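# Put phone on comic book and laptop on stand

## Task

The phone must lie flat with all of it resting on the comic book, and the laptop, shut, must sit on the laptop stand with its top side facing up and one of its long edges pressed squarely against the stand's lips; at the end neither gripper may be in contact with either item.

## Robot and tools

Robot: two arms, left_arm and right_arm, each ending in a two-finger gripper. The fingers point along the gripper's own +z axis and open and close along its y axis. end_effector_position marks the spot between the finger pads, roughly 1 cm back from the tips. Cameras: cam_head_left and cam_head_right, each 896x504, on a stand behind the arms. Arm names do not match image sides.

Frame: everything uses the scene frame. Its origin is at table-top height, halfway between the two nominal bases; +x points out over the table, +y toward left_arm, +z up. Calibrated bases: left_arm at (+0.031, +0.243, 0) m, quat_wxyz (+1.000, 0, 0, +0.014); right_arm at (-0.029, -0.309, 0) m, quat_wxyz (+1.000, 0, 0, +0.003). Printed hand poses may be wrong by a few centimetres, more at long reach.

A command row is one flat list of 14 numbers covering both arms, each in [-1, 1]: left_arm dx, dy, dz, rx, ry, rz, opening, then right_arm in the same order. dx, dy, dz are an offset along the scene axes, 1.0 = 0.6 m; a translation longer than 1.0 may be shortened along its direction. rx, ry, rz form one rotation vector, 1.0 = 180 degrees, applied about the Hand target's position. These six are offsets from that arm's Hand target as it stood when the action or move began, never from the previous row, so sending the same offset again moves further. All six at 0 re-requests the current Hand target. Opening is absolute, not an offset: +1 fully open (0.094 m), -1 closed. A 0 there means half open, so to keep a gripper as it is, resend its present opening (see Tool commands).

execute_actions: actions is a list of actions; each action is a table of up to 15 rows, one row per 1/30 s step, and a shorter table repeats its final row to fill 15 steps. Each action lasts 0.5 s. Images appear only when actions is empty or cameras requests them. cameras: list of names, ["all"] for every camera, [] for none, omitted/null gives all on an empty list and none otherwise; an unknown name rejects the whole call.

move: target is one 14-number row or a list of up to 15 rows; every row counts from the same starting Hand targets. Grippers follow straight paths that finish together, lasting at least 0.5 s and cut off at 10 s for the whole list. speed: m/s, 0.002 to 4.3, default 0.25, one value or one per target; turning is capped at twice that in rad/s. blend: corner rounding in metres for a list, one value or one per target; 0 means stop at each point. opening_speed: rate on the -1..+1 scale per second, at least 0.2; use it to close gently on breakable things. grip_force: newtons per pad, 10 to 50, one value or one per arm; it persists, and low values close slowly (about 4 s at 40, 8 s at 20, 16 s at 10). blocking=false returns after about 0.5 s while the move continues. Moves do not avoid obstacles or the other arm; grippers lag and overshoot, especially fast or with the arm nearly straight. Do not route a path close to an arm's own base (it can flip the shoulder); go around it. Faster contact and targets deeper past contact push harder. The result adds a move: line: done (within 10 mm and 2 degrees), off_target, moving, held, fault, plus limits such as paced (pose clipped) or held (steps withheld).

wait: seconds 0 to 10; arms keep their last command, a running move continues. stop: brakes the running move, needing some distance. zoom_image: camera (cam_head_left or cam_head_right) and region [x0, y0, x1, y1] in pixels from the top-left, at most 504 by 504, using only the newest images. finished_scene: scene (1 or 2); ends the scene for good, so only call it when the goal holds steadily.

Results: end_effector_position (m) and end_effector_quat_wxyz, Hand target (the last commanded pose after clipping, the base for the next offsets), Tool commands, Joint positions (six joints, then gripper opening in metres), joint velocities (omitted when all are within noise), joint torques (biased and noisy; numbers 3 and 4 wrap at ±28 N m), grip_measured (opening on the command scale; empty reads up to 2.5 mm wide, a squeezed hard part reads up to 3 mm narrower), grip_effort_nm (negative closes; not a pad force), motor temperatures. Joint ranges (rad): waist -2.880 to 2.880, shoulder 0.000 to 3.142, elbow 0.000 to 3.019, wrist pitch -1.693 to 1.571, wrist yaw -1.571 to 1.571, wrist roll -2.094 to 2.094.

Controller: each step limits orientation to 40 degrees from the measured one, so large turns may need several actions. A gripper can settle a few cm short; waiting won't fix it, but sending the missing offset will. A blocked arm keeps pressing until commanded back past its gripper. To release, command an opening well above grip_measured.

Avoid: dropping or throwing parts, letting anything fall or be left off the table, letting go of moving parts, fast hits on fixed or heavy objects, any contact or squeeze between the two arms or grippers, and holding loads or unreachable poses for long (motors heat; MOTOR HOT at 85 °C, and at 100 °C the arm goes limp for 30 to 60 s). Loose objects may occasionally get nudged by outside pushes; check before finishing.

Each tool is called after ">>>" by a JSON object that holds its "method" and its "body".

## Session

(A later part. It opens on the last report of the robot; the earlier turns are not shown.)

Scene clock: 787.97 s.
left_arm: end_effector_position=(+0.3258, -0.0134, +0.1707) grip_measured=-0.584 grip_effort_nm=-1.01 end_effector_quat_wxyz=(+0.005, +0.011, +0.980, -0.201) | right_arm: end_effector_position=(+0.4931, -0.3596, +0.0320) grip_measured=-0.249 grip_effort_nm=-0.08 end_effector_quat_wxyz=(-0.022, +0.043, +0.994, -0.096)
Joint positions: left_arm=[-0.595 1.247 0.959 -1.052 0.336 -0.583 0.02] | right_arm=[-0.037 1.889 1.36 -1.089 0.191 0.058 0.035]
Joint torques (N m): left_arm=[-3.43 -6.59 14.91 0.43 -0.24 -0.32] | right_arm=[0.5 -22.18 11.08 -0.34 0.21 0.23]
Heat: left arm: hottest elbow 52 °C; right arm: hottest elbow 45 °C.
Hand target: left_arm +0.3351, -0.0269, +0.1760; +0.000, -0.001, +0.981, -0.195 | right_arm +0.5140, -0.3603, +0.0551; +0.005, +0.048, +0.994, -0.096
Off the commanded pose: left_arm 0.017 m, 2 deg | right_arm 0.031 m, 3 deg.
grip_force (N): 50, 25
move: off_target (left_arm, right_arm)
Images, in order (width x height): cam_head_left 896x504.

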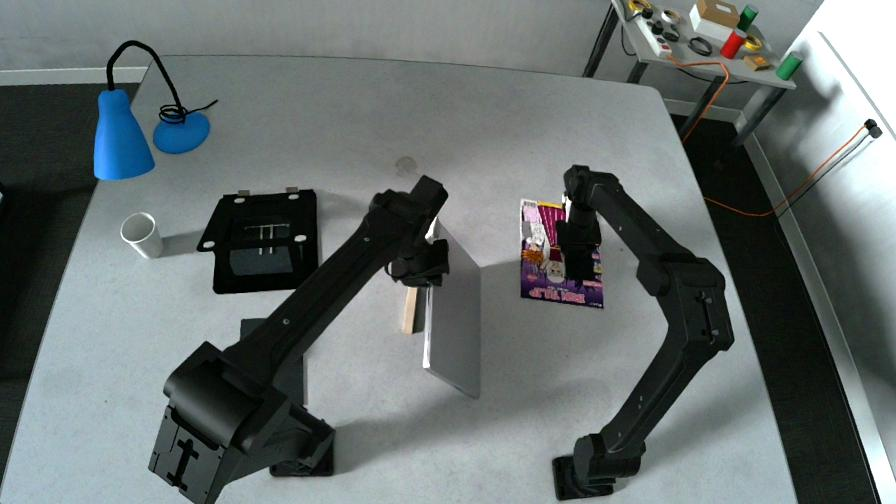

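>>> {"method": "move", "body": {"target": [0,0,0,0,0,0,-1.0, 0.0,0.0,0.05,0,0,0,-0.25], "speed": 0.05, "cameras": ["cam_head_left"]}}

>>> {"method": "zoom_image", "body": {"camera": "cam_head_left", "region": [530, 210, 620, 300]}}

Scene clock: 797.20 s.
left_arm: end_effector_position=(+0.3258, -0.0134, +0.1707) grip_measured=-0.584 grip_effort_nm=-1.01 end_effector_quat_wxyz=(+0.005, +0.011, +0.980, -0.201) | right_arm: end_effector_position=(+0.4936, -0.3596, +0.0621) grip_measured=-0.249 grip_effort_nm=-0.08 end_effector_quat_wxyz=(-0.021, +0.043, +0.994, -0.096)
Joint positions: left_arm=[-0.595 1.247 0.959 -1.052 0.336 -0.583 0.02] | right_arm=[-0.037 1.852 1.395 -1.159 0.191 0.058 0.035]
Joint torques (N m): left_arm=[-2.49 -7.06 14.83 0.35 -0.26 -0.38] | right_arm=[0.56 -21.89 11.48 -0.34 0.2 0.23]
Heat: left arm: hottest elbow 52 °C; right arm: hottest elbow 46 °C.
Hand target: left_arm +0.3351, -0.0269, +0.1760; +0.000, -0.001, +0.981, -0.195 | right_arm +0.5138, -0.3602, +0.0850; +0.005, +0.048, +0.994, -0.096
Off the commanded pose: left_arm 0.017 m, 2 deg | right_arm 0.031 m, 3 deg.
grip_force (N): 50, 25
move: off_target (left_arm, right_arm)
Images, in order (width x height): cam_head_left 896x504.

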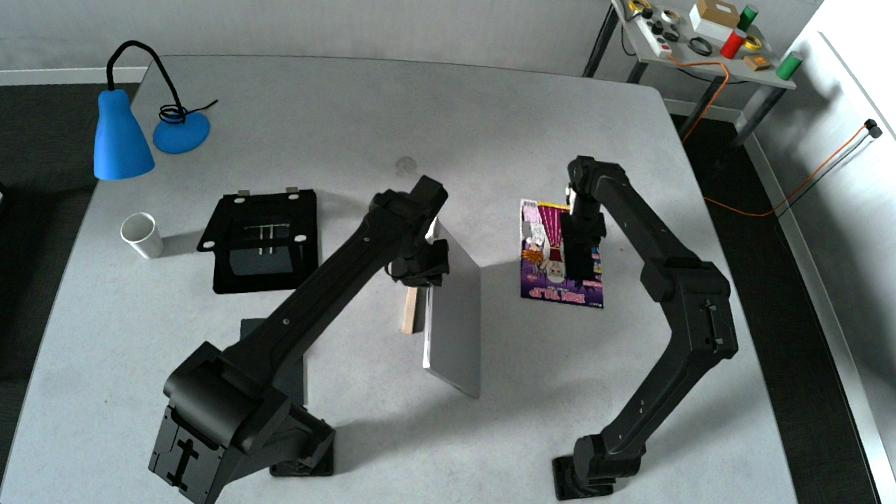

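Scaled by 5.600.

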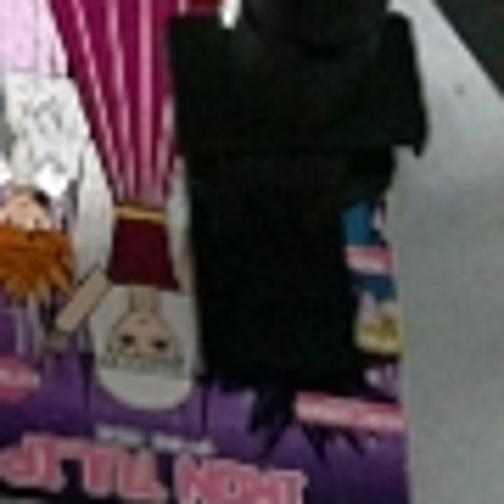

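>>> {"method": "move", "body": {"target": [0,0,0,0,0,0,-1.0, 0.0,-0.045,0.0,0,0,0,-0.25], "speed": 0.04, "cameras": ["cam_head_left"]}}

>>> {"method": "zoom_image", "body": {"camera": "cam_head_left", "region": [530, 210, 620, 300]}}

Scene clock: 816.30 s.
left_arm: end_effector_position=(+0.3258, -0.0134, +0.1707) grip_measured=-0.584 grip_effort_nm=-1.01 end_effector_quat_wxyz=(+0.005, +0.011, +0.980, -0.201) | right_arm: end_effector_position=(+0.4912, -0.3800, +0.0621) grip_measured=-0.249 grip_effort_nm=-0.08 end_effector_quat_wxyz=(-0.025, +0.044, +0.994, -0.095)
Joint positions: left_arm=[-0.595 1.247 0.959 -1.052 0.336 -0.583 0.02] | right_arm=[-0.076 1.852 1.395 -1.159 0.192 0.023 0.035]
Joint torques (N m): left_arm=[-2.9 -7.41 14.93 0.16 -0.22 -0.36] | right_arm=[-0.15 -21.66 11.66 -0.01 0.18 0.08]
Motor temperatures (°C): left_arm=[22 26 52 23 27 24 30] | right_arm=[26 45 51 25 24 23 25]
Heat: left arm: hottest elbow 52 °C; right arm: hottest elbow 51 °C.
Hand target: left_arm +0.3351, -0.0269, +0.1760; +0.000, -0.001, +0.981, -0.195 | right_arm +0.5139, -0.3872, +0.0850; +0.005, +0.048, +0.994, -0.096
Off the commanded pose: left_arm 0.017 m, 2 deg | right_arm 0.033 m, 3 deg.
grip_force (N): 50, 25
move: off_target (left_arm, right_arm)
Images, in order (width x height): cam_head_left 896x504.

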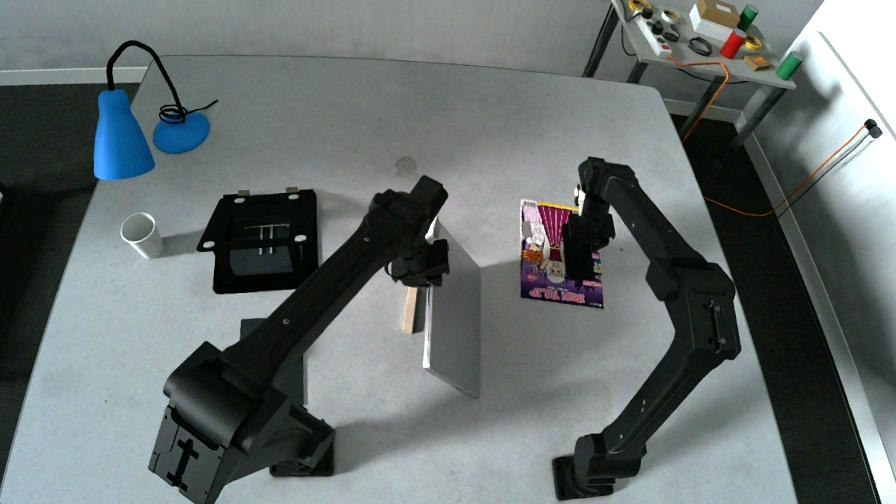

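Scaled by 5.600.

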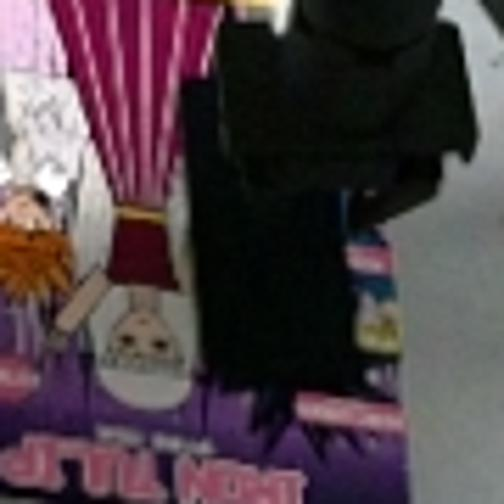

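>>> {"method": "move", "body": {"target": [[0,0,0,0,0,0,-1.0, 0.0,-0.02,0.25,0,0,0,-0.25],[0,0,0,0,0,0,-1.0, -0.25,-0.05,0.35,0,0,0,-0.25]], "speed": 0.2, "blend": 0.05, "cameras": ["all"]}}

>>> {"method": "zoom_image", "body": {"camera": "cam_head_left", "region": [370, 200, 500, 330]}}

>>> {"method": "zoom_image", "body": {"camera": "cam_head_left", "region": [510, 185, 620, 315]}}

Scene clock: 929.63 s.
left_arm: end_effector_position=(+0.3258, -0.0134, +0.1707) grip_measured=-0.584 grip_effort_nm=-1.01 end_effector_quat_wxyz=(+0.005, +0.011, +0.980, -0.201) | right_arm: end_effector_position=(+0.3714, -0.4140, +0.2997) grip_measured=-0.249 grip_effort_nm=-0.08 end_effector_quat_wxyz=(+0.016, +0.048, +0.994, -0.098)
Joint positions: left_arm=[-0.595 1.247 0.959 -1.052 0.336 -0.583 0.02] | right_arm=[-0.18 1.382 1.458 -1.589 0.191 -0.084 0.035]
Joint torques (N m): left_arm=[-2.9 -6.12 14.9 0.47 -0.23 -0.37] | right_arm=[-0.26 -14.56 7.56 -0.1 0.07 0.1]
Motor temperatures (°C): left_arm=[22 26 52 23 27 24 31] | right_arm=[26 48 57 25 24 23 25]
Heat: left arm: hottest elbow 52 °C; right arm: hottest elbow 57 °C.
Hand target: left_arm +0.3351, -0.0269, +0.1760; +0.000, -0.001, +0.981, -0.195 | right_arm +0.3639, -0.4173, +0.2950; +0.005, +0.048, +0.994, -0.096
Off the commanded pose: left_arm 0.017 m, 2 deg | right_arm 0.009 m, 1 deg.
grip_force (N): 50, 25
move: off_target (left_arm)

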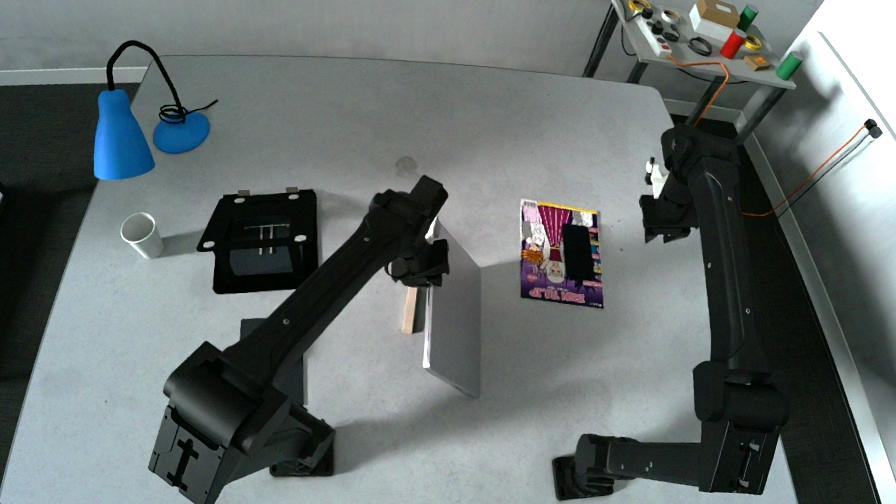

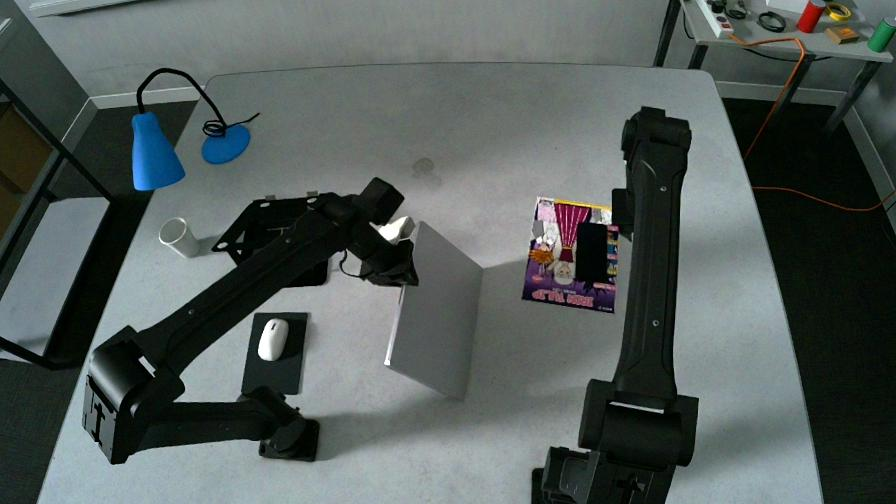

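Scaled by 3.877.

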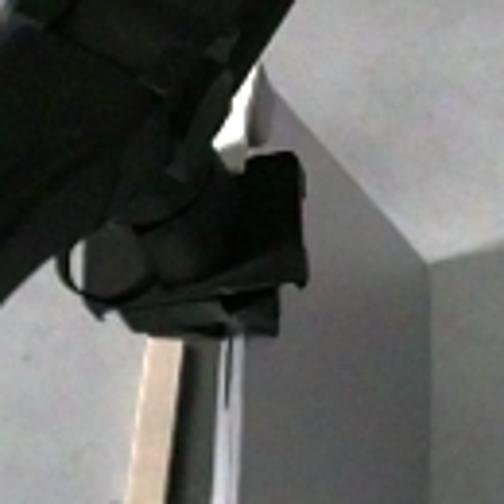

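Scaled by 3.877.

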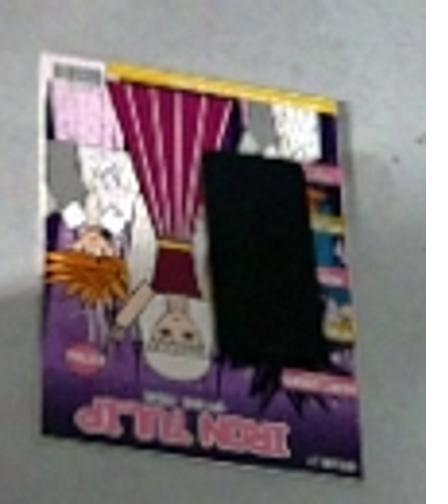

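>>> {"method": "move", "body": {"target": [0,0.012,0.25,0,0,0,-1.0, 0,0,0,0,0,0,-0.25], "speed": 0.1, "grip_force": [50, 50], "cameras": ["cam_head_left"]}}

Scene clock: 946.90 s.
left_arm: end_effector_position=(+0.3069, +0.0020, +0.2439) grip_measured=-0.635 grip_effort_nm=-1.01 end_effector_quat_wxyz=(-0.067, -0.010, +0.989, -0.133) | right_arm: end_effector_position=(+0.3714, -0.4140, +0.2997) grip_measured=-0.249 grip_effort_nm=-0.08 end_effector_quat_wxyz=(+0.016, +0.047, +0.994, -0.098)
Joint positions: left_arm=[-0.605 1.266 1.193 -1.461 0.298 -0.601 0.017] | right_arm=[-0.18 1.382 1.458 -1.589 0.191 -0.085 0.035]
Joint torques (N m): left_arm=[-1.55 -13.8 24.25 -0.13 1.28 -0.03] | right_arm=[-0.32 -14.04 7.77 -0.1 0.08 0.1]
Heat: left arm: hottest elbow 53 °C; right arm: hottest elbow 53 °C.
Hand target: left_arm +0.3351, -0.0197, +0.3260; +0.000, -0.001, +0.981, -0.195 | right_arm +0.3639, -0.4173, +0.2950; +0.005, +0.048, +0.994, -0.096
Off the commanded pose: left_arm 0.089 m, 11 deg | right_arm 0.009 m, 1 deg.
move: off_target (left_arm)
Images, in order (width x height): cam_head_left 896x504.

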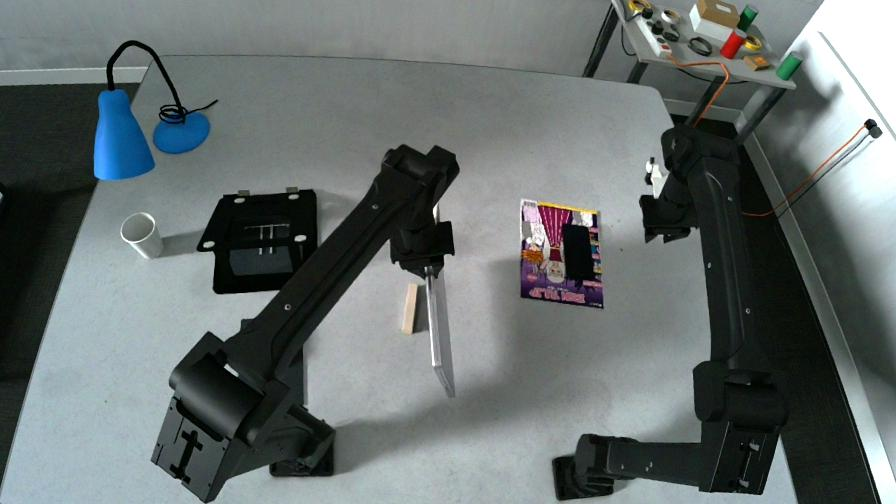

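>>> {"method": "move", "body": {"target": [[0,0,0.2,0,0,0,-1.0, 0,0,0,0,0,0,-0.25],[-0.008,0.5495,0.223,0,0,0.544,-1.0, 0,0,0,0,0,0,-0.25]], "speed": 0.13, "blend": [0.04, 0], "cameras": ["all"]}}

Scene clock: 971.93 s.
left_arm: end_effector_position=(+0.3442, +0.3100, +0.4102) grip_measured=-0.635 grip_effort_nm=-1.01 end_effector_quat_wxyz=(-0.115, +0.737, -0.658, +0.100) | right_arm: end_effector_position=(+0.3714, -0.4140, +0.2997) grip_measured=-0.249 grip_effort_nm=-0.08 end_effector_quat_wxyz=(+0.016, +0.047, +0.994, -0.098)
Joint positions: left_arm=[0.201 1.06 1.471 -1.677 0.031 -1.459 0.017] | right_arm=[-0.18 1.382 1.458 -1.589 0.191 -0.085 0.035]
Joint torques (N m): left_arm=[-0.5 -11.99 16.03 0.87 0.32 -0.1] | right_arm=[-0.32 -14.1 7.8 -0.1 0.08 0.1]
Motor temperatures (°C): left_arm=[22 27 54 23 28 24 31] | right_arm=[26 43 51 25 24 23 25]
Heat: left arm: hottest elbow 54 °C; right arm: hottest elbow 51 °C.
Hand target: left_arm +0.3303, +0.3100, +0.4599; -0.148, +0.740, -0.644, +0.129 | right_arm +0.3639, -0.4173, +0.2950; +0.005, +0.048, +0.994, -0.096
Off the commanded pose: left_arm 0.051 m, 5 deg | right_arm 0.009 m, 1 deg.
joint sent to its limit (left arm) — joint 4 (wrist pitch), lower limit. The joint targets are off in position, not in orientation.
move: off_target (left_arm)

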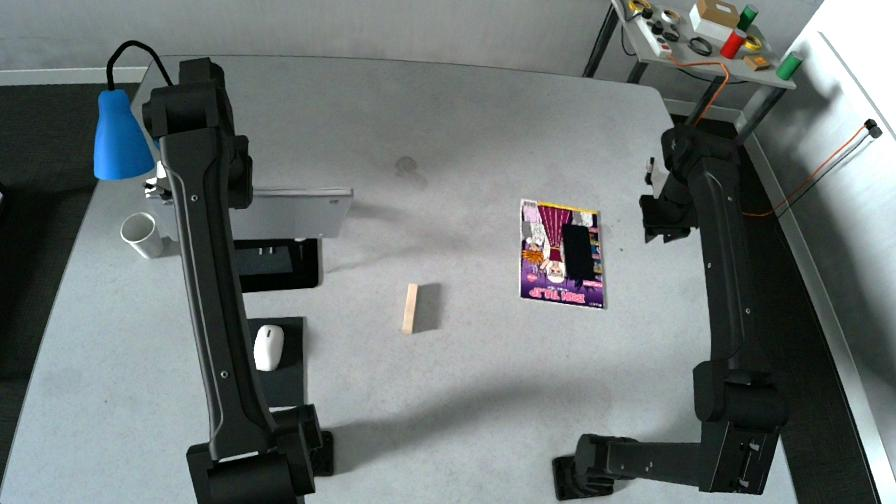

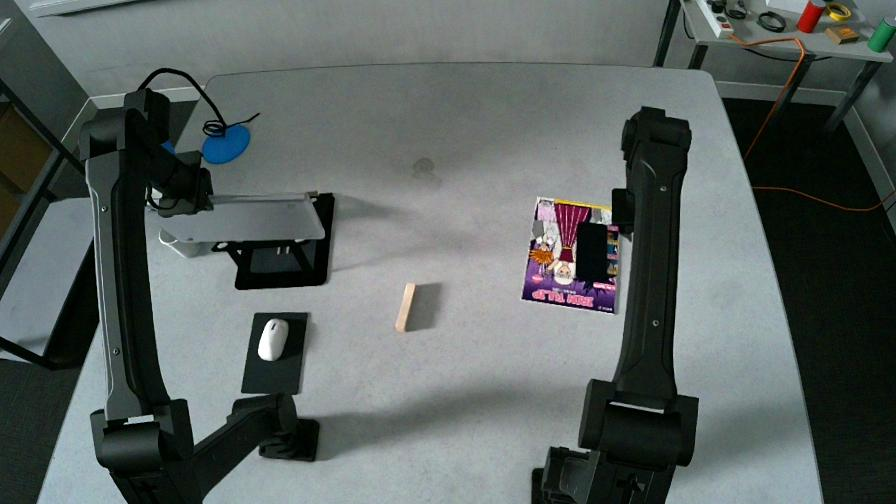

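>>> {"method": "move", "body": {"target": [[0.183,0.042,-0.1665,0.0119,-0.0859,0,-1.0, 0,0,0,0,0,0,-0.25],[0.233,0.05,-0.2665,0.0202,-0.1465,0,-1.0, 0,0,0,0,0,0,-0.25]], "speed": 0.12, "blend": [0.03, 0], "cameras": ["all"]}}

Scene clock: 995.87 s.
left_arm: end_effector_position=(+0.4553, +0.3317, +0.2331) grip_measured=-0.635 grip_effort_nm=-1.01 end_effector_quat_wxyz=(-0.242, +0.713, -0.619, +0.223) | right_arm: end_effector_position=(+0.3714, -0.4140, +0.2997) grip_measured=-0.249 grip_effort_nm=-0.08 end_effector_quat_wxyz=(+0.016, +0.047, +0.994, -0.098)
Joint positions: left_arm=[0.211 1.084 0.901 -0.72 0.08 -1.5 0.017] | right_arm=[-0.18 1.382 1.458 -1.589 0.191 -0.085 0.035]
Joint torques (N m): left_arm=[-1.08 -14.74 15.12 3.78 0.16 0.03] | right_arm=[-0.26 -14.1 7.77 -0.12 0.08 0.09]
Motor temperatures (°C): left_arm=[22 27 55 23 27 24 31] | right_arm=[26 42 49 25 24 23 25]
Heat: left arm: hottest elbow 55 °C; right arm: hottest elbow 49 °C.
Hand target: left_arm +0.4700, +0.3401, +0.2998; -0.314, +0.686, -0.596, +0.273 | right_arm +0.3639, -0.4173, +0.2950; +0.005, +0.048, +0.994, -0.096
Off the commanded pose: left_arm 0.069 m, 11 deg | right_arm 0.009 m, 1 deg.
move: off_target (left_arm)

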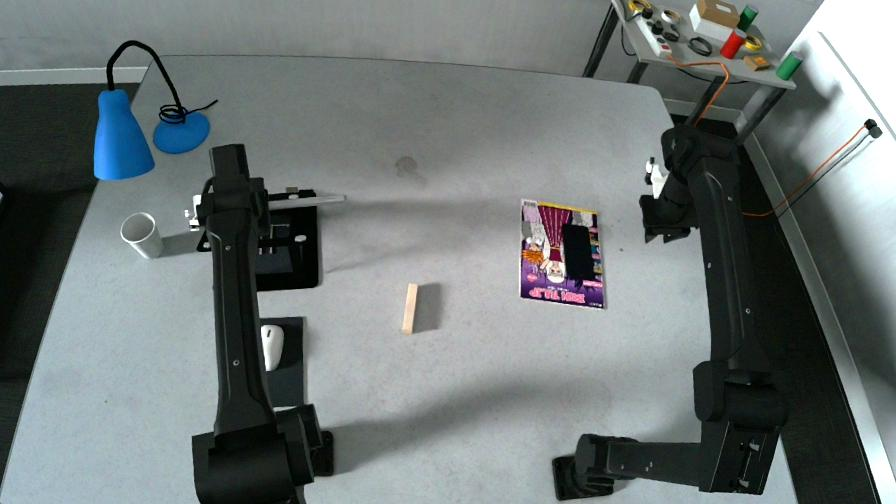

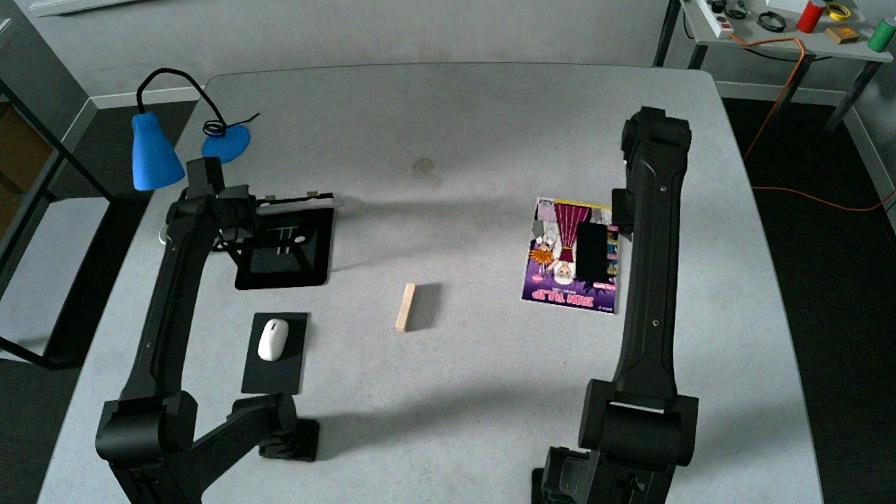

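>>> {"method": "move", "body": {"target": [0.0567,0.075,-0.133,0.0122,-0.0881,0.0075,-1.0, 0,0,0,0,0,0,-0.25], "speed": 0.1, "cameras": ["all"]}}

>>> {"method": "zoom_image", "body": {"camera": "cam_head_left", "region": [180, 150, 360, 310]}}

Scene clock: 1013.23 s.
left_arm: end_effector_position=(+0.4786, +0.3657, +0.1569) grip_measured=-0.635 grip_effort_nm=-1.01 end_effector_quat_wxyz=(-0.339, +0.673, -0.579, +0.310) | right_arm: end_effector_position=(+0.3714, -0.4140, +0.2997) grip_measured=-0.249 grip_effort_nm=-0.08 end_effector_quat_wxyz=(+0.016, +0.047, +0.994, -0.098)
Joint positions: left_arm=[0.306 1.187 0.618 -0.058 0.175 -1.476 0.017] | right_arm=[-0.18 1.382 1.458 -1.589 0.191 -0.085 0.035]
Joint torques (N m): left_arm=[0.26 -12.04 14.26 5.08 0.11 -0.08] | right_arm=[-0.21 -14.04 7.79 -0.08 0.07 0.1]
Heat: left arm: hottest elbow 53 °C; right arm: hottest elbow 48 °C.
Hand target: left_arm +0.5041, +0.3849, +0.2201; -0.409, +0.643, -0.545, +0.350 | right_arm +0.3639, -0.4173, +0.2950; +0.005, +0.048, +0.994, -0.096
Off the commanded pose: left_arm 0.071 m, 11 deg | right_arm 0.009 m, 1 deg.
move: off_target (left_arm)

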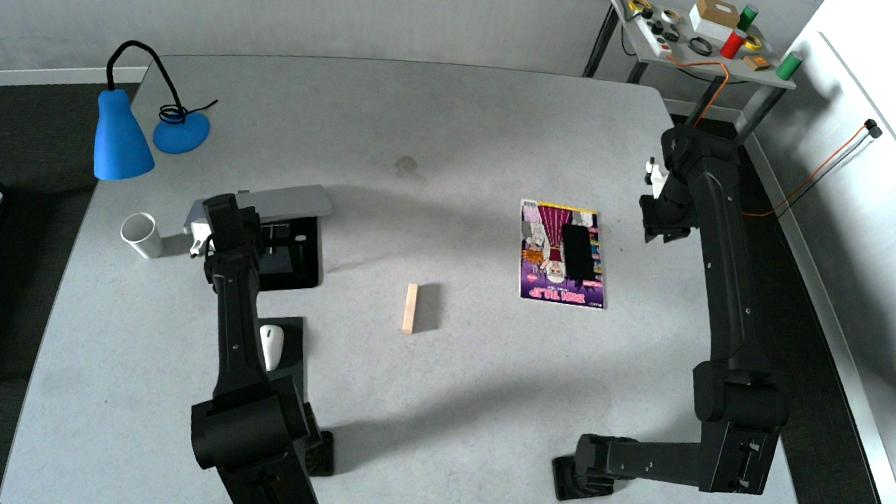

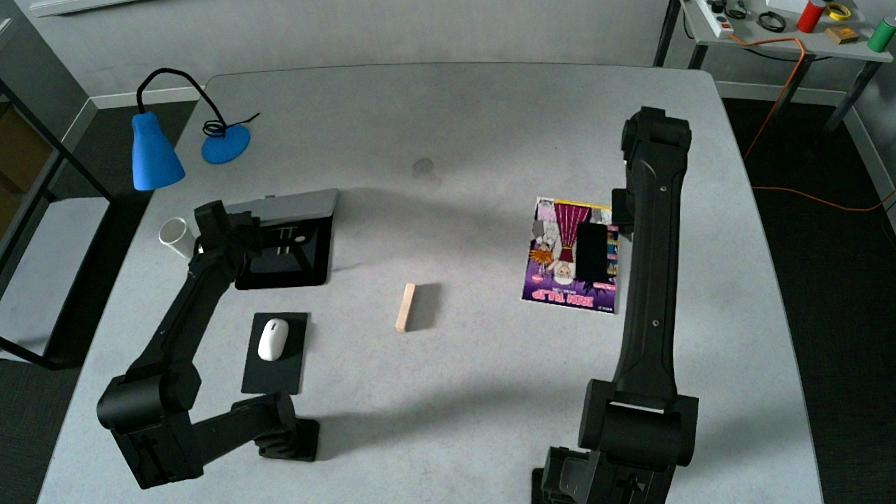

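Scaled by 2.800.

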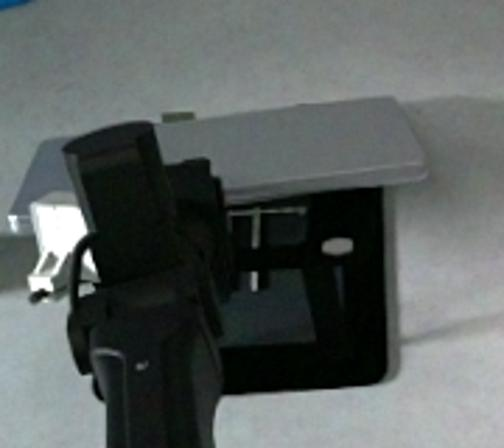

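>>> {"method": "move", "body": {"target": [0.0,0.0,-0.05,0,0,-0.022,-1.0, 0,0,0,0,0,0,-0.25], "speed": 0.08, "cameras": ["cam_head_left"]}}

>>> {"method": "zoom_image", "body": {"camera": "cam_head_left", "region": [180, 150, 360, 310]}}

Scene clock: 1029.23 s.
left_arm: end_effector_position=(+0.4803, +0.3735, +0.1458) grip_measured=-0.635 grip_effort_nm=-1.00 end_effector_quat_wxyz=(-0.342, +0.655, -0.585, +0.334) | right_arm: end_effector_position=(+0.3714, -0.4140, +0.2997) grip_measured=-0.249 grip_effort_nm=-0.08 end_effector_quat_wxyz=(+0.016, +0.047, +0.994, -0.098)
Joint positions: left_arm=[0.351 1.23 0.59 0.044 0.261 -1.443 0.017] | right_arm=[-0.18 1.382 1.458 -1.589 0.191 -0.085 0.035]
Joint torques (N m): left_arm=[-1.44 -10.4 12.89 4.9 0.31 0.02] | right_arm=[-0.26 -14.04 7.79 -0.1 0.08 0.1]
Heat: left arm: hottest elbow 53 °C; right arm: hottest elbow 48 °C.
Hand target: left_arm +0.5041, +0.3850, +0.1902; -0.397, +0.624, -0.566, +0.364 | right_arm +0.3639, -0.4173, +0.2950; +0.005, +0.048, +0.994, -0.096
Off the commanded pose: left_arm 0.052 m, 8 deg | right_arm 0.009 m, 1 deg.
move: off_target (left_arm)
Images, in order (width x height): cam_head_left 896x504.

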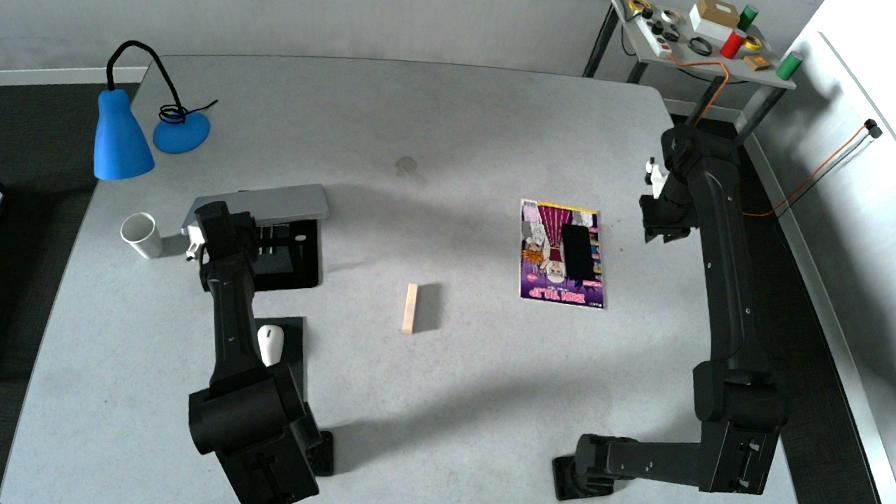

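Scaled by 2.800.

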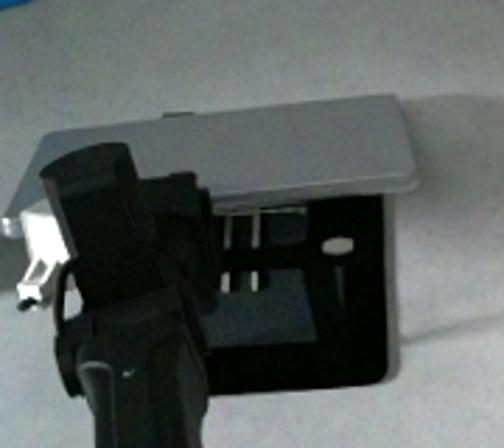

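>>> {"method": "move", "body": {"target": [0.0,-0.012,-0.06,-0.0023,0.0165,-0.013,-1.0, 0,0,0,0,0,0,-0.25], "speed": 0.06, "cameras": ["cam_head_left"]}}

>>> {"method": "zoom_image", "body": {"camera": "cam_head_left", "region": [180, 150, 360, 310]}}

Scene clock: 1058.00 s.
left_arm: end_effector_position=(+0.4864, +0.3755, +0.1422) grip_measured=-0.635 grip_effort_nm=-1.00 end_effector_quat_wxyz=(-0.350, +0.642, -0.591, +0.341) | right_arm: end_effector_position=(+0.3714, -0.4140, +0.2997) grip_measured=-0.249 grip_effort_nm=-0.08 end_effector_quat_wxyz=(+0.016, +0.047, +0.994, -0.098)
Joint positions: left_arm=[0.358 1.262 0.587 0.1 0.283 -1.421 0.017] | right_arm=[-0.18 1.382 1.458 -1.589 0.191 -0.085 0.035]
Joint torques (N m): left_arm=[-2.14 -7.3 11.52 4.27 0.49 0.08] | right_arm=[-0.26 -14.1 7.8 -0.08 0.08 0.1]
Heat: left arm: hottest elbow 52 °C; right arm: hottest elbow 47 °C.
Hand target: left_arm +0.5040, +0.3778, +0.1541; -0.372, +0.623, -0.588, +0.358 | right_arm +0.3639, -0.4173, +0.2950; +0.005, +0.048, +0.994, -0.096
Off the commanded pose: left_arm 0.021 m, 4 deg | right_arm 0.009 m, 1 deg.
move: off_target (left_arm)
Images, in order (width x height): cam_head_left 896x504.

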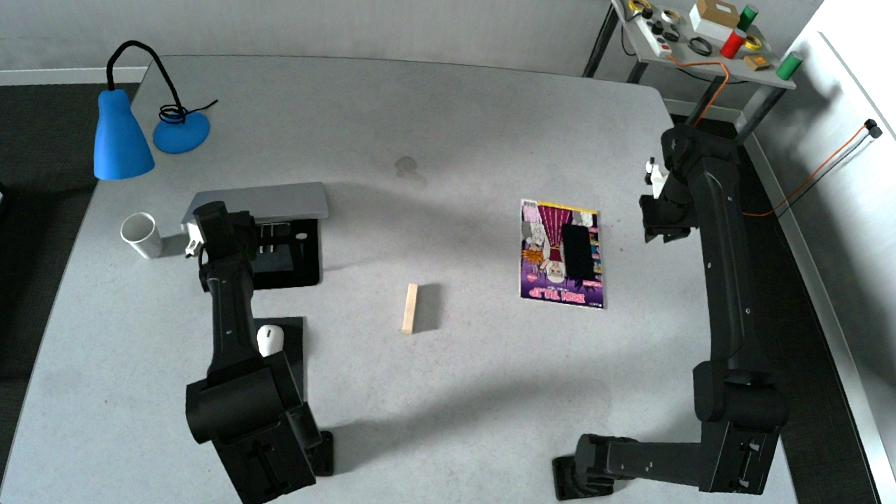

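Scaled by 2.800.

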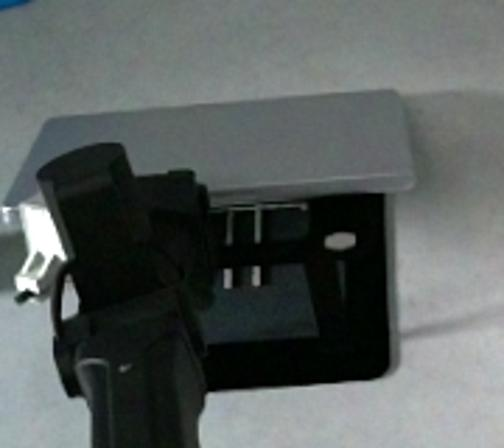

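>>> {"method": "move", "body": {"target": [[-0.007,0.0,0.11,0,0,0,-1.0, 0,0,0,0,0,0,-0.25],[-0.042,0.0,0.11,0,0,0,-1.0, 0,0,0,0,0,0,-0.25]], "speed": 0.08, "blend": [0.015, 0]}}

>>> {"method": "execute_actions", "body": {"actions": [], "cameras": ["cam_head_left"]}}

>>> {"method": "zoom_image", "body": {"camera": "cam_head_left", "region": [180, 150, 360, 310]}}

Scene clock: 1075.73 s.
left_arm: end_effector_position=(+0.4625, +0.3666, +0.1509) grip_measured=-0.637 grip_effort_nm=-1.01 end_effector_quat_wxyz=(-0.314, +0.656, -0.604, +0.327) | right_arm: end_effector_position=(+0.3714, -0.4140, +0.2997) grip_measured=-0.249 grip_effort_nm=-0.08 end_effector_quat_wxyz=(+0.016, +0.047, +0.994, -0.098)
Joint positions: left_arm=[0.366 1.167 0.597 -0.096 0.3 -1.405 0.017] | right_arm=[-0.18 1.382 1.458 -1.589 0.191 -0.085 0.035]
Joint torques (N m): left_arm=[-0.21 -14.51 15.31 2.17 0.69 0.08] | right_arm=[-0.21 -14.1 7.79 -0.1 0.08 0.1]
Motor temperatures (°C): left_arm=[22 27 49 24 27 24 31] | right_arm=[26 41 47 25 24 23 25]
Heat: left arm: hottest elbow 49 °C; right arm: hottest elbow 47 °C.
Hand target: left_arm +0.4790, +0.3777, +0.2201; -0.372, +0.623, -0.588, +0.358 | right_arm +0.3639, -0.4173, +0.2950; +0.005, +0.048, +0.994, -0.096
Off the commanded pose: left_arm 0.072 m, 9 deg | right_arm 0.009 m, 1 deg.
move: off_target (left_arm); blend cut to 0.0105 m at target 1

Scene clock: 1075.73 s.
left_arm: end_effector_position=(+0.4625, +0.3666, +0.1509) grip_measured=-0.637 grip_effort_nm=-1.01 end_effector_quat_wxyz=(-0.314, +0.656, -0.604, +0.327) | right_arm: end_effector_position=(+0.3714, -0.4140, +0.2997) grip_measured=-0.249 grip_effort_nm=-0.08 end_effector_quat_wxyz=(+0.016, +0.047, +0.994, -0.098)
Joint positions: left_arm=[0.366 1.167 0.597 -0.096 0.3 -1.405 0.017] | right_arm=[-0.18 1.382 1.458 -1.589 0.191 -0.085 0.035]
Joint velocities: within noise
Joint torques (N m): left_arm=[-0.21 -14.51 15.31 2.17 0.69 0.08] | right_arm=[-0.21 -14.1 7.79 -0.1 0.08 0.1]
Motor temperatures (°C): left_arm=[22 27 49 24 27 24 31] | right_arm=[26 41 47 25 24 23 25]
Heat: left arm: hottest elbow 49 °C; right arm: hottest elbow 47 °C.
Hand target: left_arm +0.4790, +0.3777, +0.2201; -0.372, +0.623, -0.588, +0.358 | right_arm +0.3639, -0.4173, +0.2950; +0.005, +0.048, +0.994, -0.096
Tool commands: left_gripper/opening=-1.0 right_gripper/opening=-0.25
Off the commanded pose: left_arm 0.072 m, 9 deg | right_arm 0.009 m, 1 deg.
Images, in order (width x height): cam_head_left 896x504.

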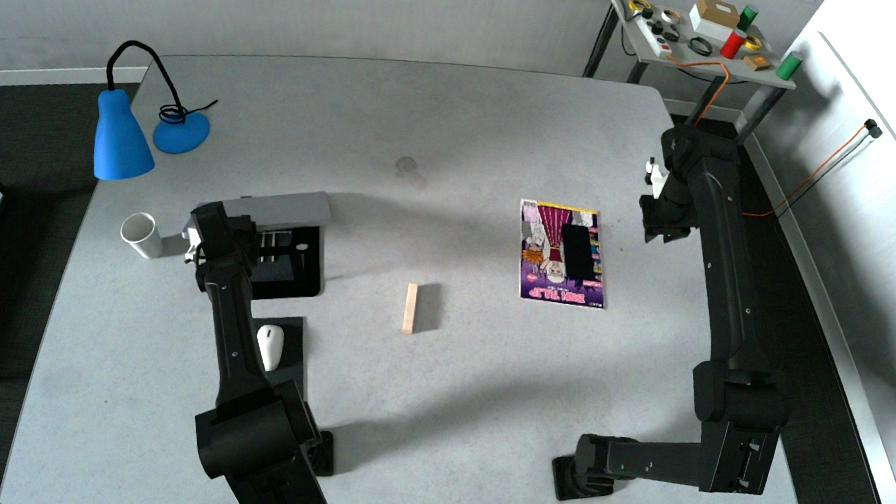

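Scaled by 2.800.

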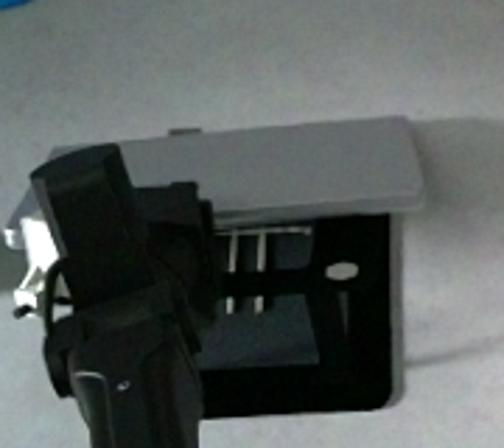

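>>> {"method": "wait", "body": {"seconds": 0, "cameras": ["cam_head_right"]}}

>>> {"method": "zoom_image", "body": {"camera": "cam_head_right", "region": [140, 150, 360, 320]}}

Scene clock: 1086.47 s.
left_arm: end_effector_position=(+0.4624, +0.3667, +0.1508) grip_measured=-0.637 grip_effort_nm=-1.00 end_effector_quat_wxyz=(-0.314, +0.656, -0.604, +0.326) | right_arm: end_effector_position=(+0.3714, -0.4140, +0.2997) grip_measured=-0.249 grip_effort_nm=-0.08 end_effector_quat_wxyz=(+0.016, +0.047, +0.994, -0.098)
Joint positions: left_arm=[0.367 1.167 0.597 -0.096 0.3 -1.404 0.017] | right_arm=[-0.18 1.382 1.458 -1.589 0.191 -0.085 0.035]
Joint torques (N m): left_arm=[-0.85 -14.86 15.46 2.33 0.74 0.03] | right_arm=[-0.26 -14.1 7.76 -0.09 0.07 0.1]
Heat: left arm: hottest elbow 49 °C; right arm: hottest elbow 47 °C.
Hand target: left_arm +0.4789, +0.3778, +0.2201; -0.372, +0.623, -0.588, +0.358 | right_arm +0.3639, -0.4173, +0.2950; +0.005, +0.048, +0.994, -0.096
Tool commands: left_gripper/opening=-1.0 right_gripper/opening=-0.25
Off the commanded pose: left_arm 0.072 m, 9 deg | right_arm 0.009 m, 1 deg.
Images, in order (width x height): cam_head_right 896x504.

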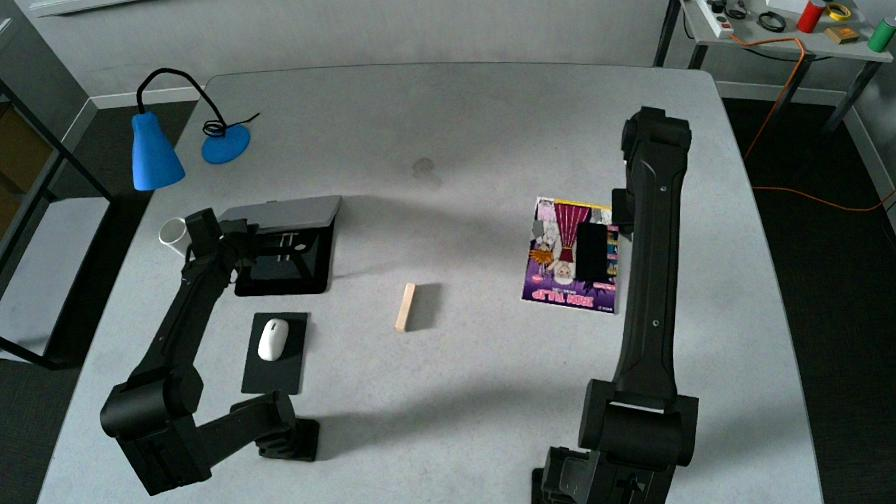

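Scaled by 2.291.

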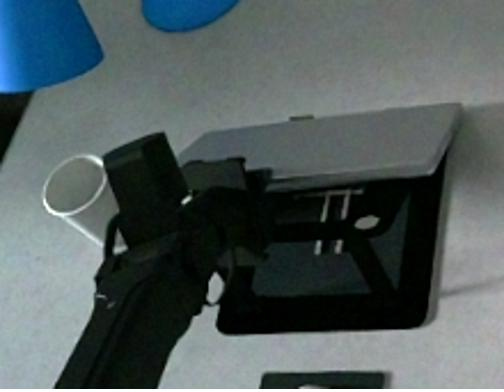

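>>> {"method": "move", "body": {"target": [[0,0,0.07,0,0,0,-1.0, 0,0,0,0,0,0,-0.25],[-0.06,0.0,0.08,0,0,0,-1.0, 0,0,0,0,0,0,-0.25]], "speed": 0.08, "blend": [0.01, 0], "cameras": ["all"]}}

>>> {"method": "zoom_image", "body": {"camera": "cam_head_left", "region": [180, 160, 360, 320]}}

>>> {"method": "zoom_image", "body": {"camera": "cam_head_right", "region": [180, 160, 360, 320]}}

Scene clock: 1115.53 s.
left_arm: end_effector_position=(+0.4188, +0.3614, +0.1726) grip_measured=-0.637 grip_effort_nm=-1.01 end_effector_quat_wxyz=(-0.284, +0.668, -0.613, +0.314) | right_arm: end_effector_position=(+0.3714, -0.4140, +0.2997) grip_measured=-0.249 grip_effort_nm=-0.08 end_effector_quat_wxyz=(+0.016, +0.047, +0.994, -0.098)
Joint positions: left_arm=[0.412 1.007 0.597 -0.339 0.338 -1.364 0.017] | right_arm=[-0.18 1.382 1.458 -1.589 0.191 -0.085 0.035]
Joint torques (N m): left_arm=[0.32 -13.04 18.74 3.19 0.96 0.02] | right_arm=[-0.26 -14.04 7.8 -0.1 0.08 0.1]
Heat: left arm: hottest elbow 49 °C; right arm: hottest elbow 47 °C.
Hand target: left_arm +0.4429, +0.3778, +0.2681; -0.372, +0.623, -0.588, +0.358 | right_arm +0.3639, -0.4173, +0.2950; +0.005, +0.048, +0.994, -0.096
Off the commanded pose: left_arm 0.100 m, 13 deg | right_arm 0.009 m, 1 deg.
move: off_target (left_arm)

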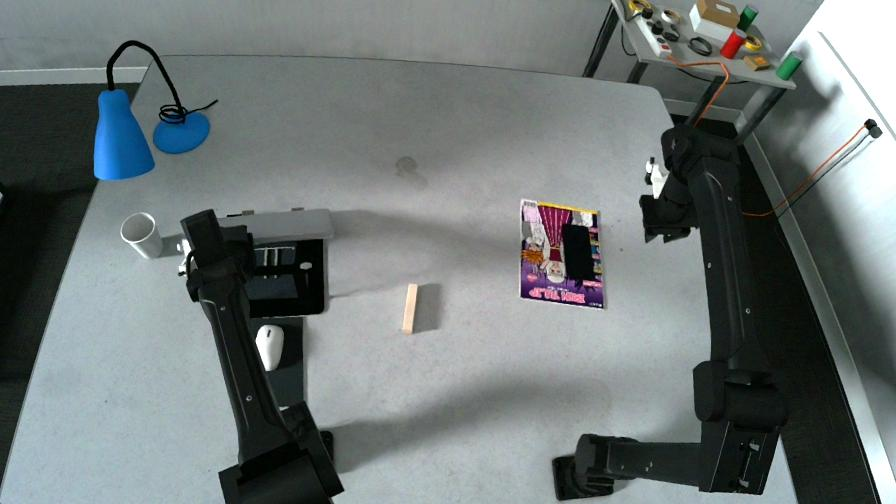

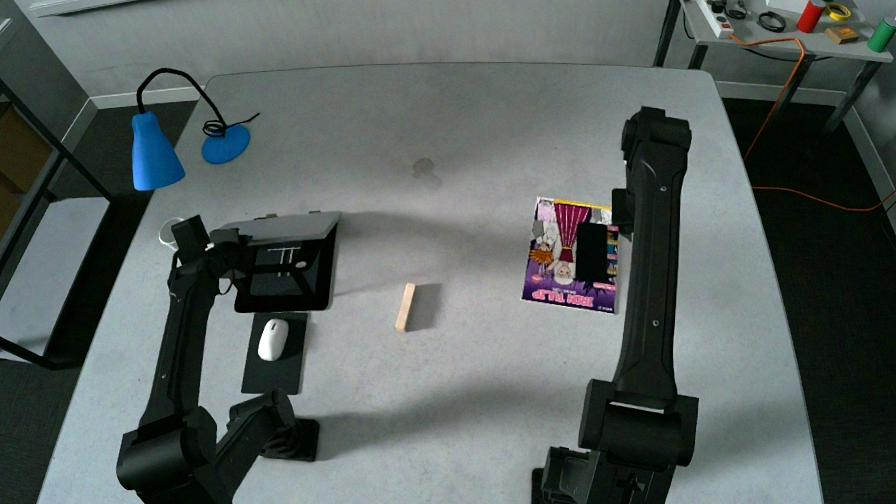

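Scaled by 2.800.

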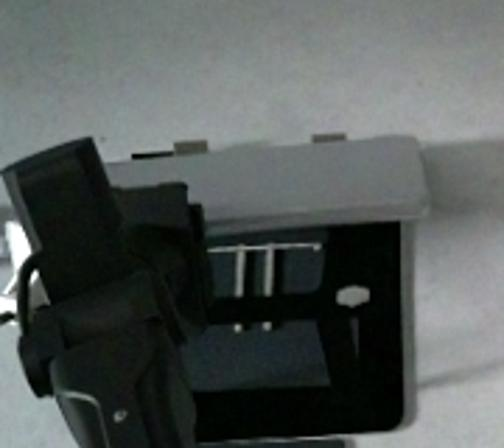

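Scaled by 2.800.

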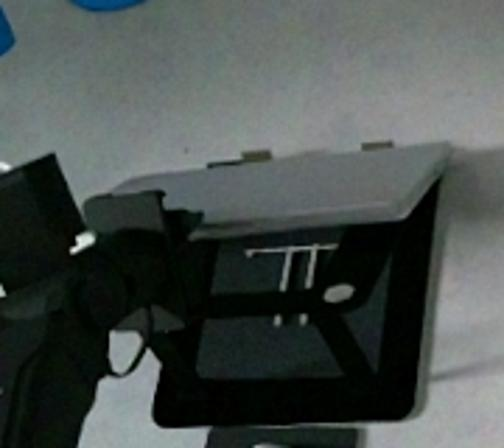

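>>> {"method": "zoom_image", "body": {"camera": "cam_head_right", "region": [190, 205, 300, 315]}}

>>> {"method": "zoom_image", "body": {"camera": "cam_head_left", "region": [170, 205, 280, 325]}}

Scaled by 4.582.

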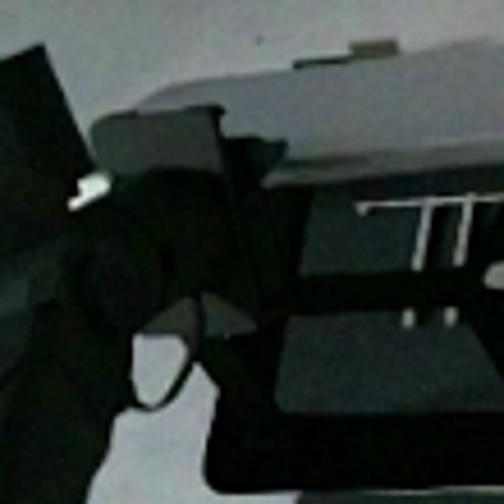

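Scaled by 4.200.

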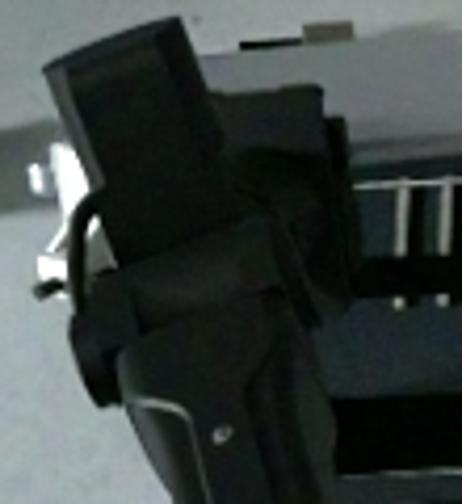

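>>> {"method": "move", "body": {"target": [-0.034,-0.012,-0.185,0,0,0,-1.0, 0,0,0,0,0,0,-0.25], "speed": 0.06, "cameras": ["all"]}}

>>> {"method": "zoom_image", "body": {"camera": "cam_head_left", "region": [180, 160, 360, 320]}}

Scene clock: 1203.67 s.
left_arm: end_effector_position=(+0.4167, +0.3620, +0.1422) grip_measured=-0.637 grip_effort_nm=-1.00 end_effector_quat_wxyz=(-0.343, +0.634, -0.600, +0.346) | right_arm: end_effector_position=(+0.3714, -0.4140, +0.2997) grip_measured=-0.249 grip_effort_nm=-0.08 end_effector_quat_wxyz=(+0.016, +0.047, +0.994, -0.098)
Joint positions: left_arm=[0.426 1.039 0.438 0.005 0.365 -1.366 0.017] | right_arm=[-0.18 1.382 1.458 -1.589 0.191 -0.085 0.035]
Joint torques (N m): left_arm=[-1.03 -7.36 9.63 3.79 0.25 0] | right_arm=[-0.26 -14.04 7.79 -0.1 0.08 0.1]
Motor temperatures (°C): left_arm=[22 27 54 24 29 24 31] | right_arm=[26 41 47 25 24 23 25]
Heat: left arm: hottest elbow 54 °C; right arm: hottest elbow 47 °C.
Hand target: left_arm +0.4225, +0.3706, +0.1571; -0.372, +0.623, -0.588, +0.358 | right_arm +0.3639, -0.4173, +0.2950; +0.005, +0.048, +0.994, -0.096
Off the commanded pose: left_arm 0.018 m, 4 deg | right_arm 0.009 m, 1 deg.
move: off_target (left_arm)

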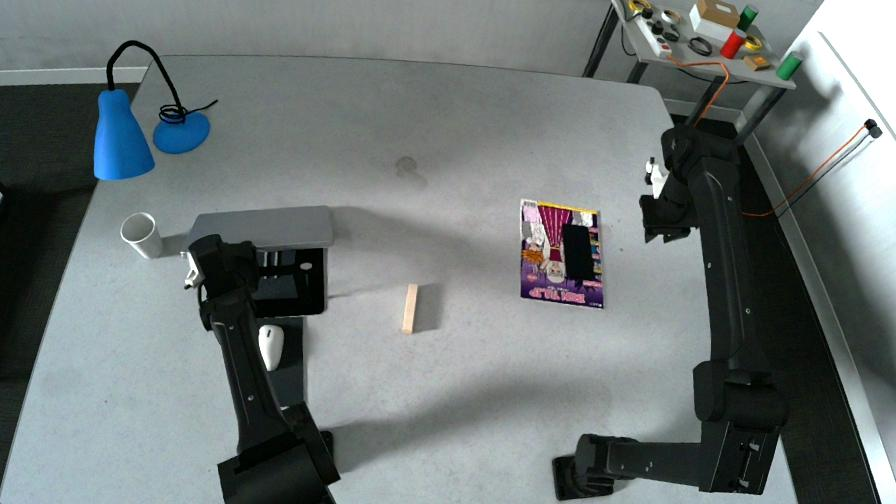

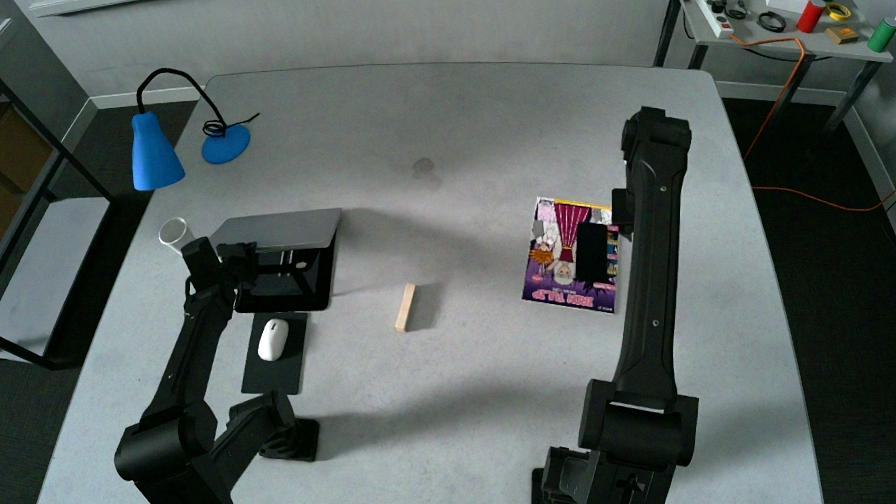

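Scaled by 2.800.

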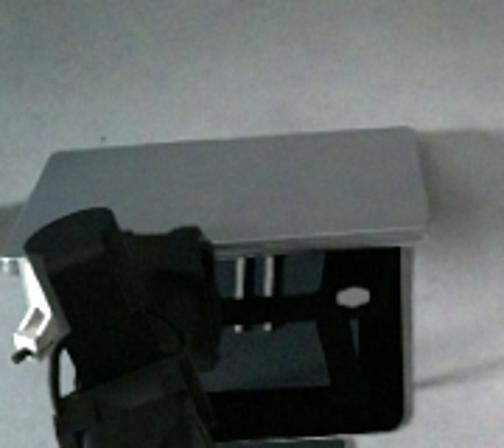

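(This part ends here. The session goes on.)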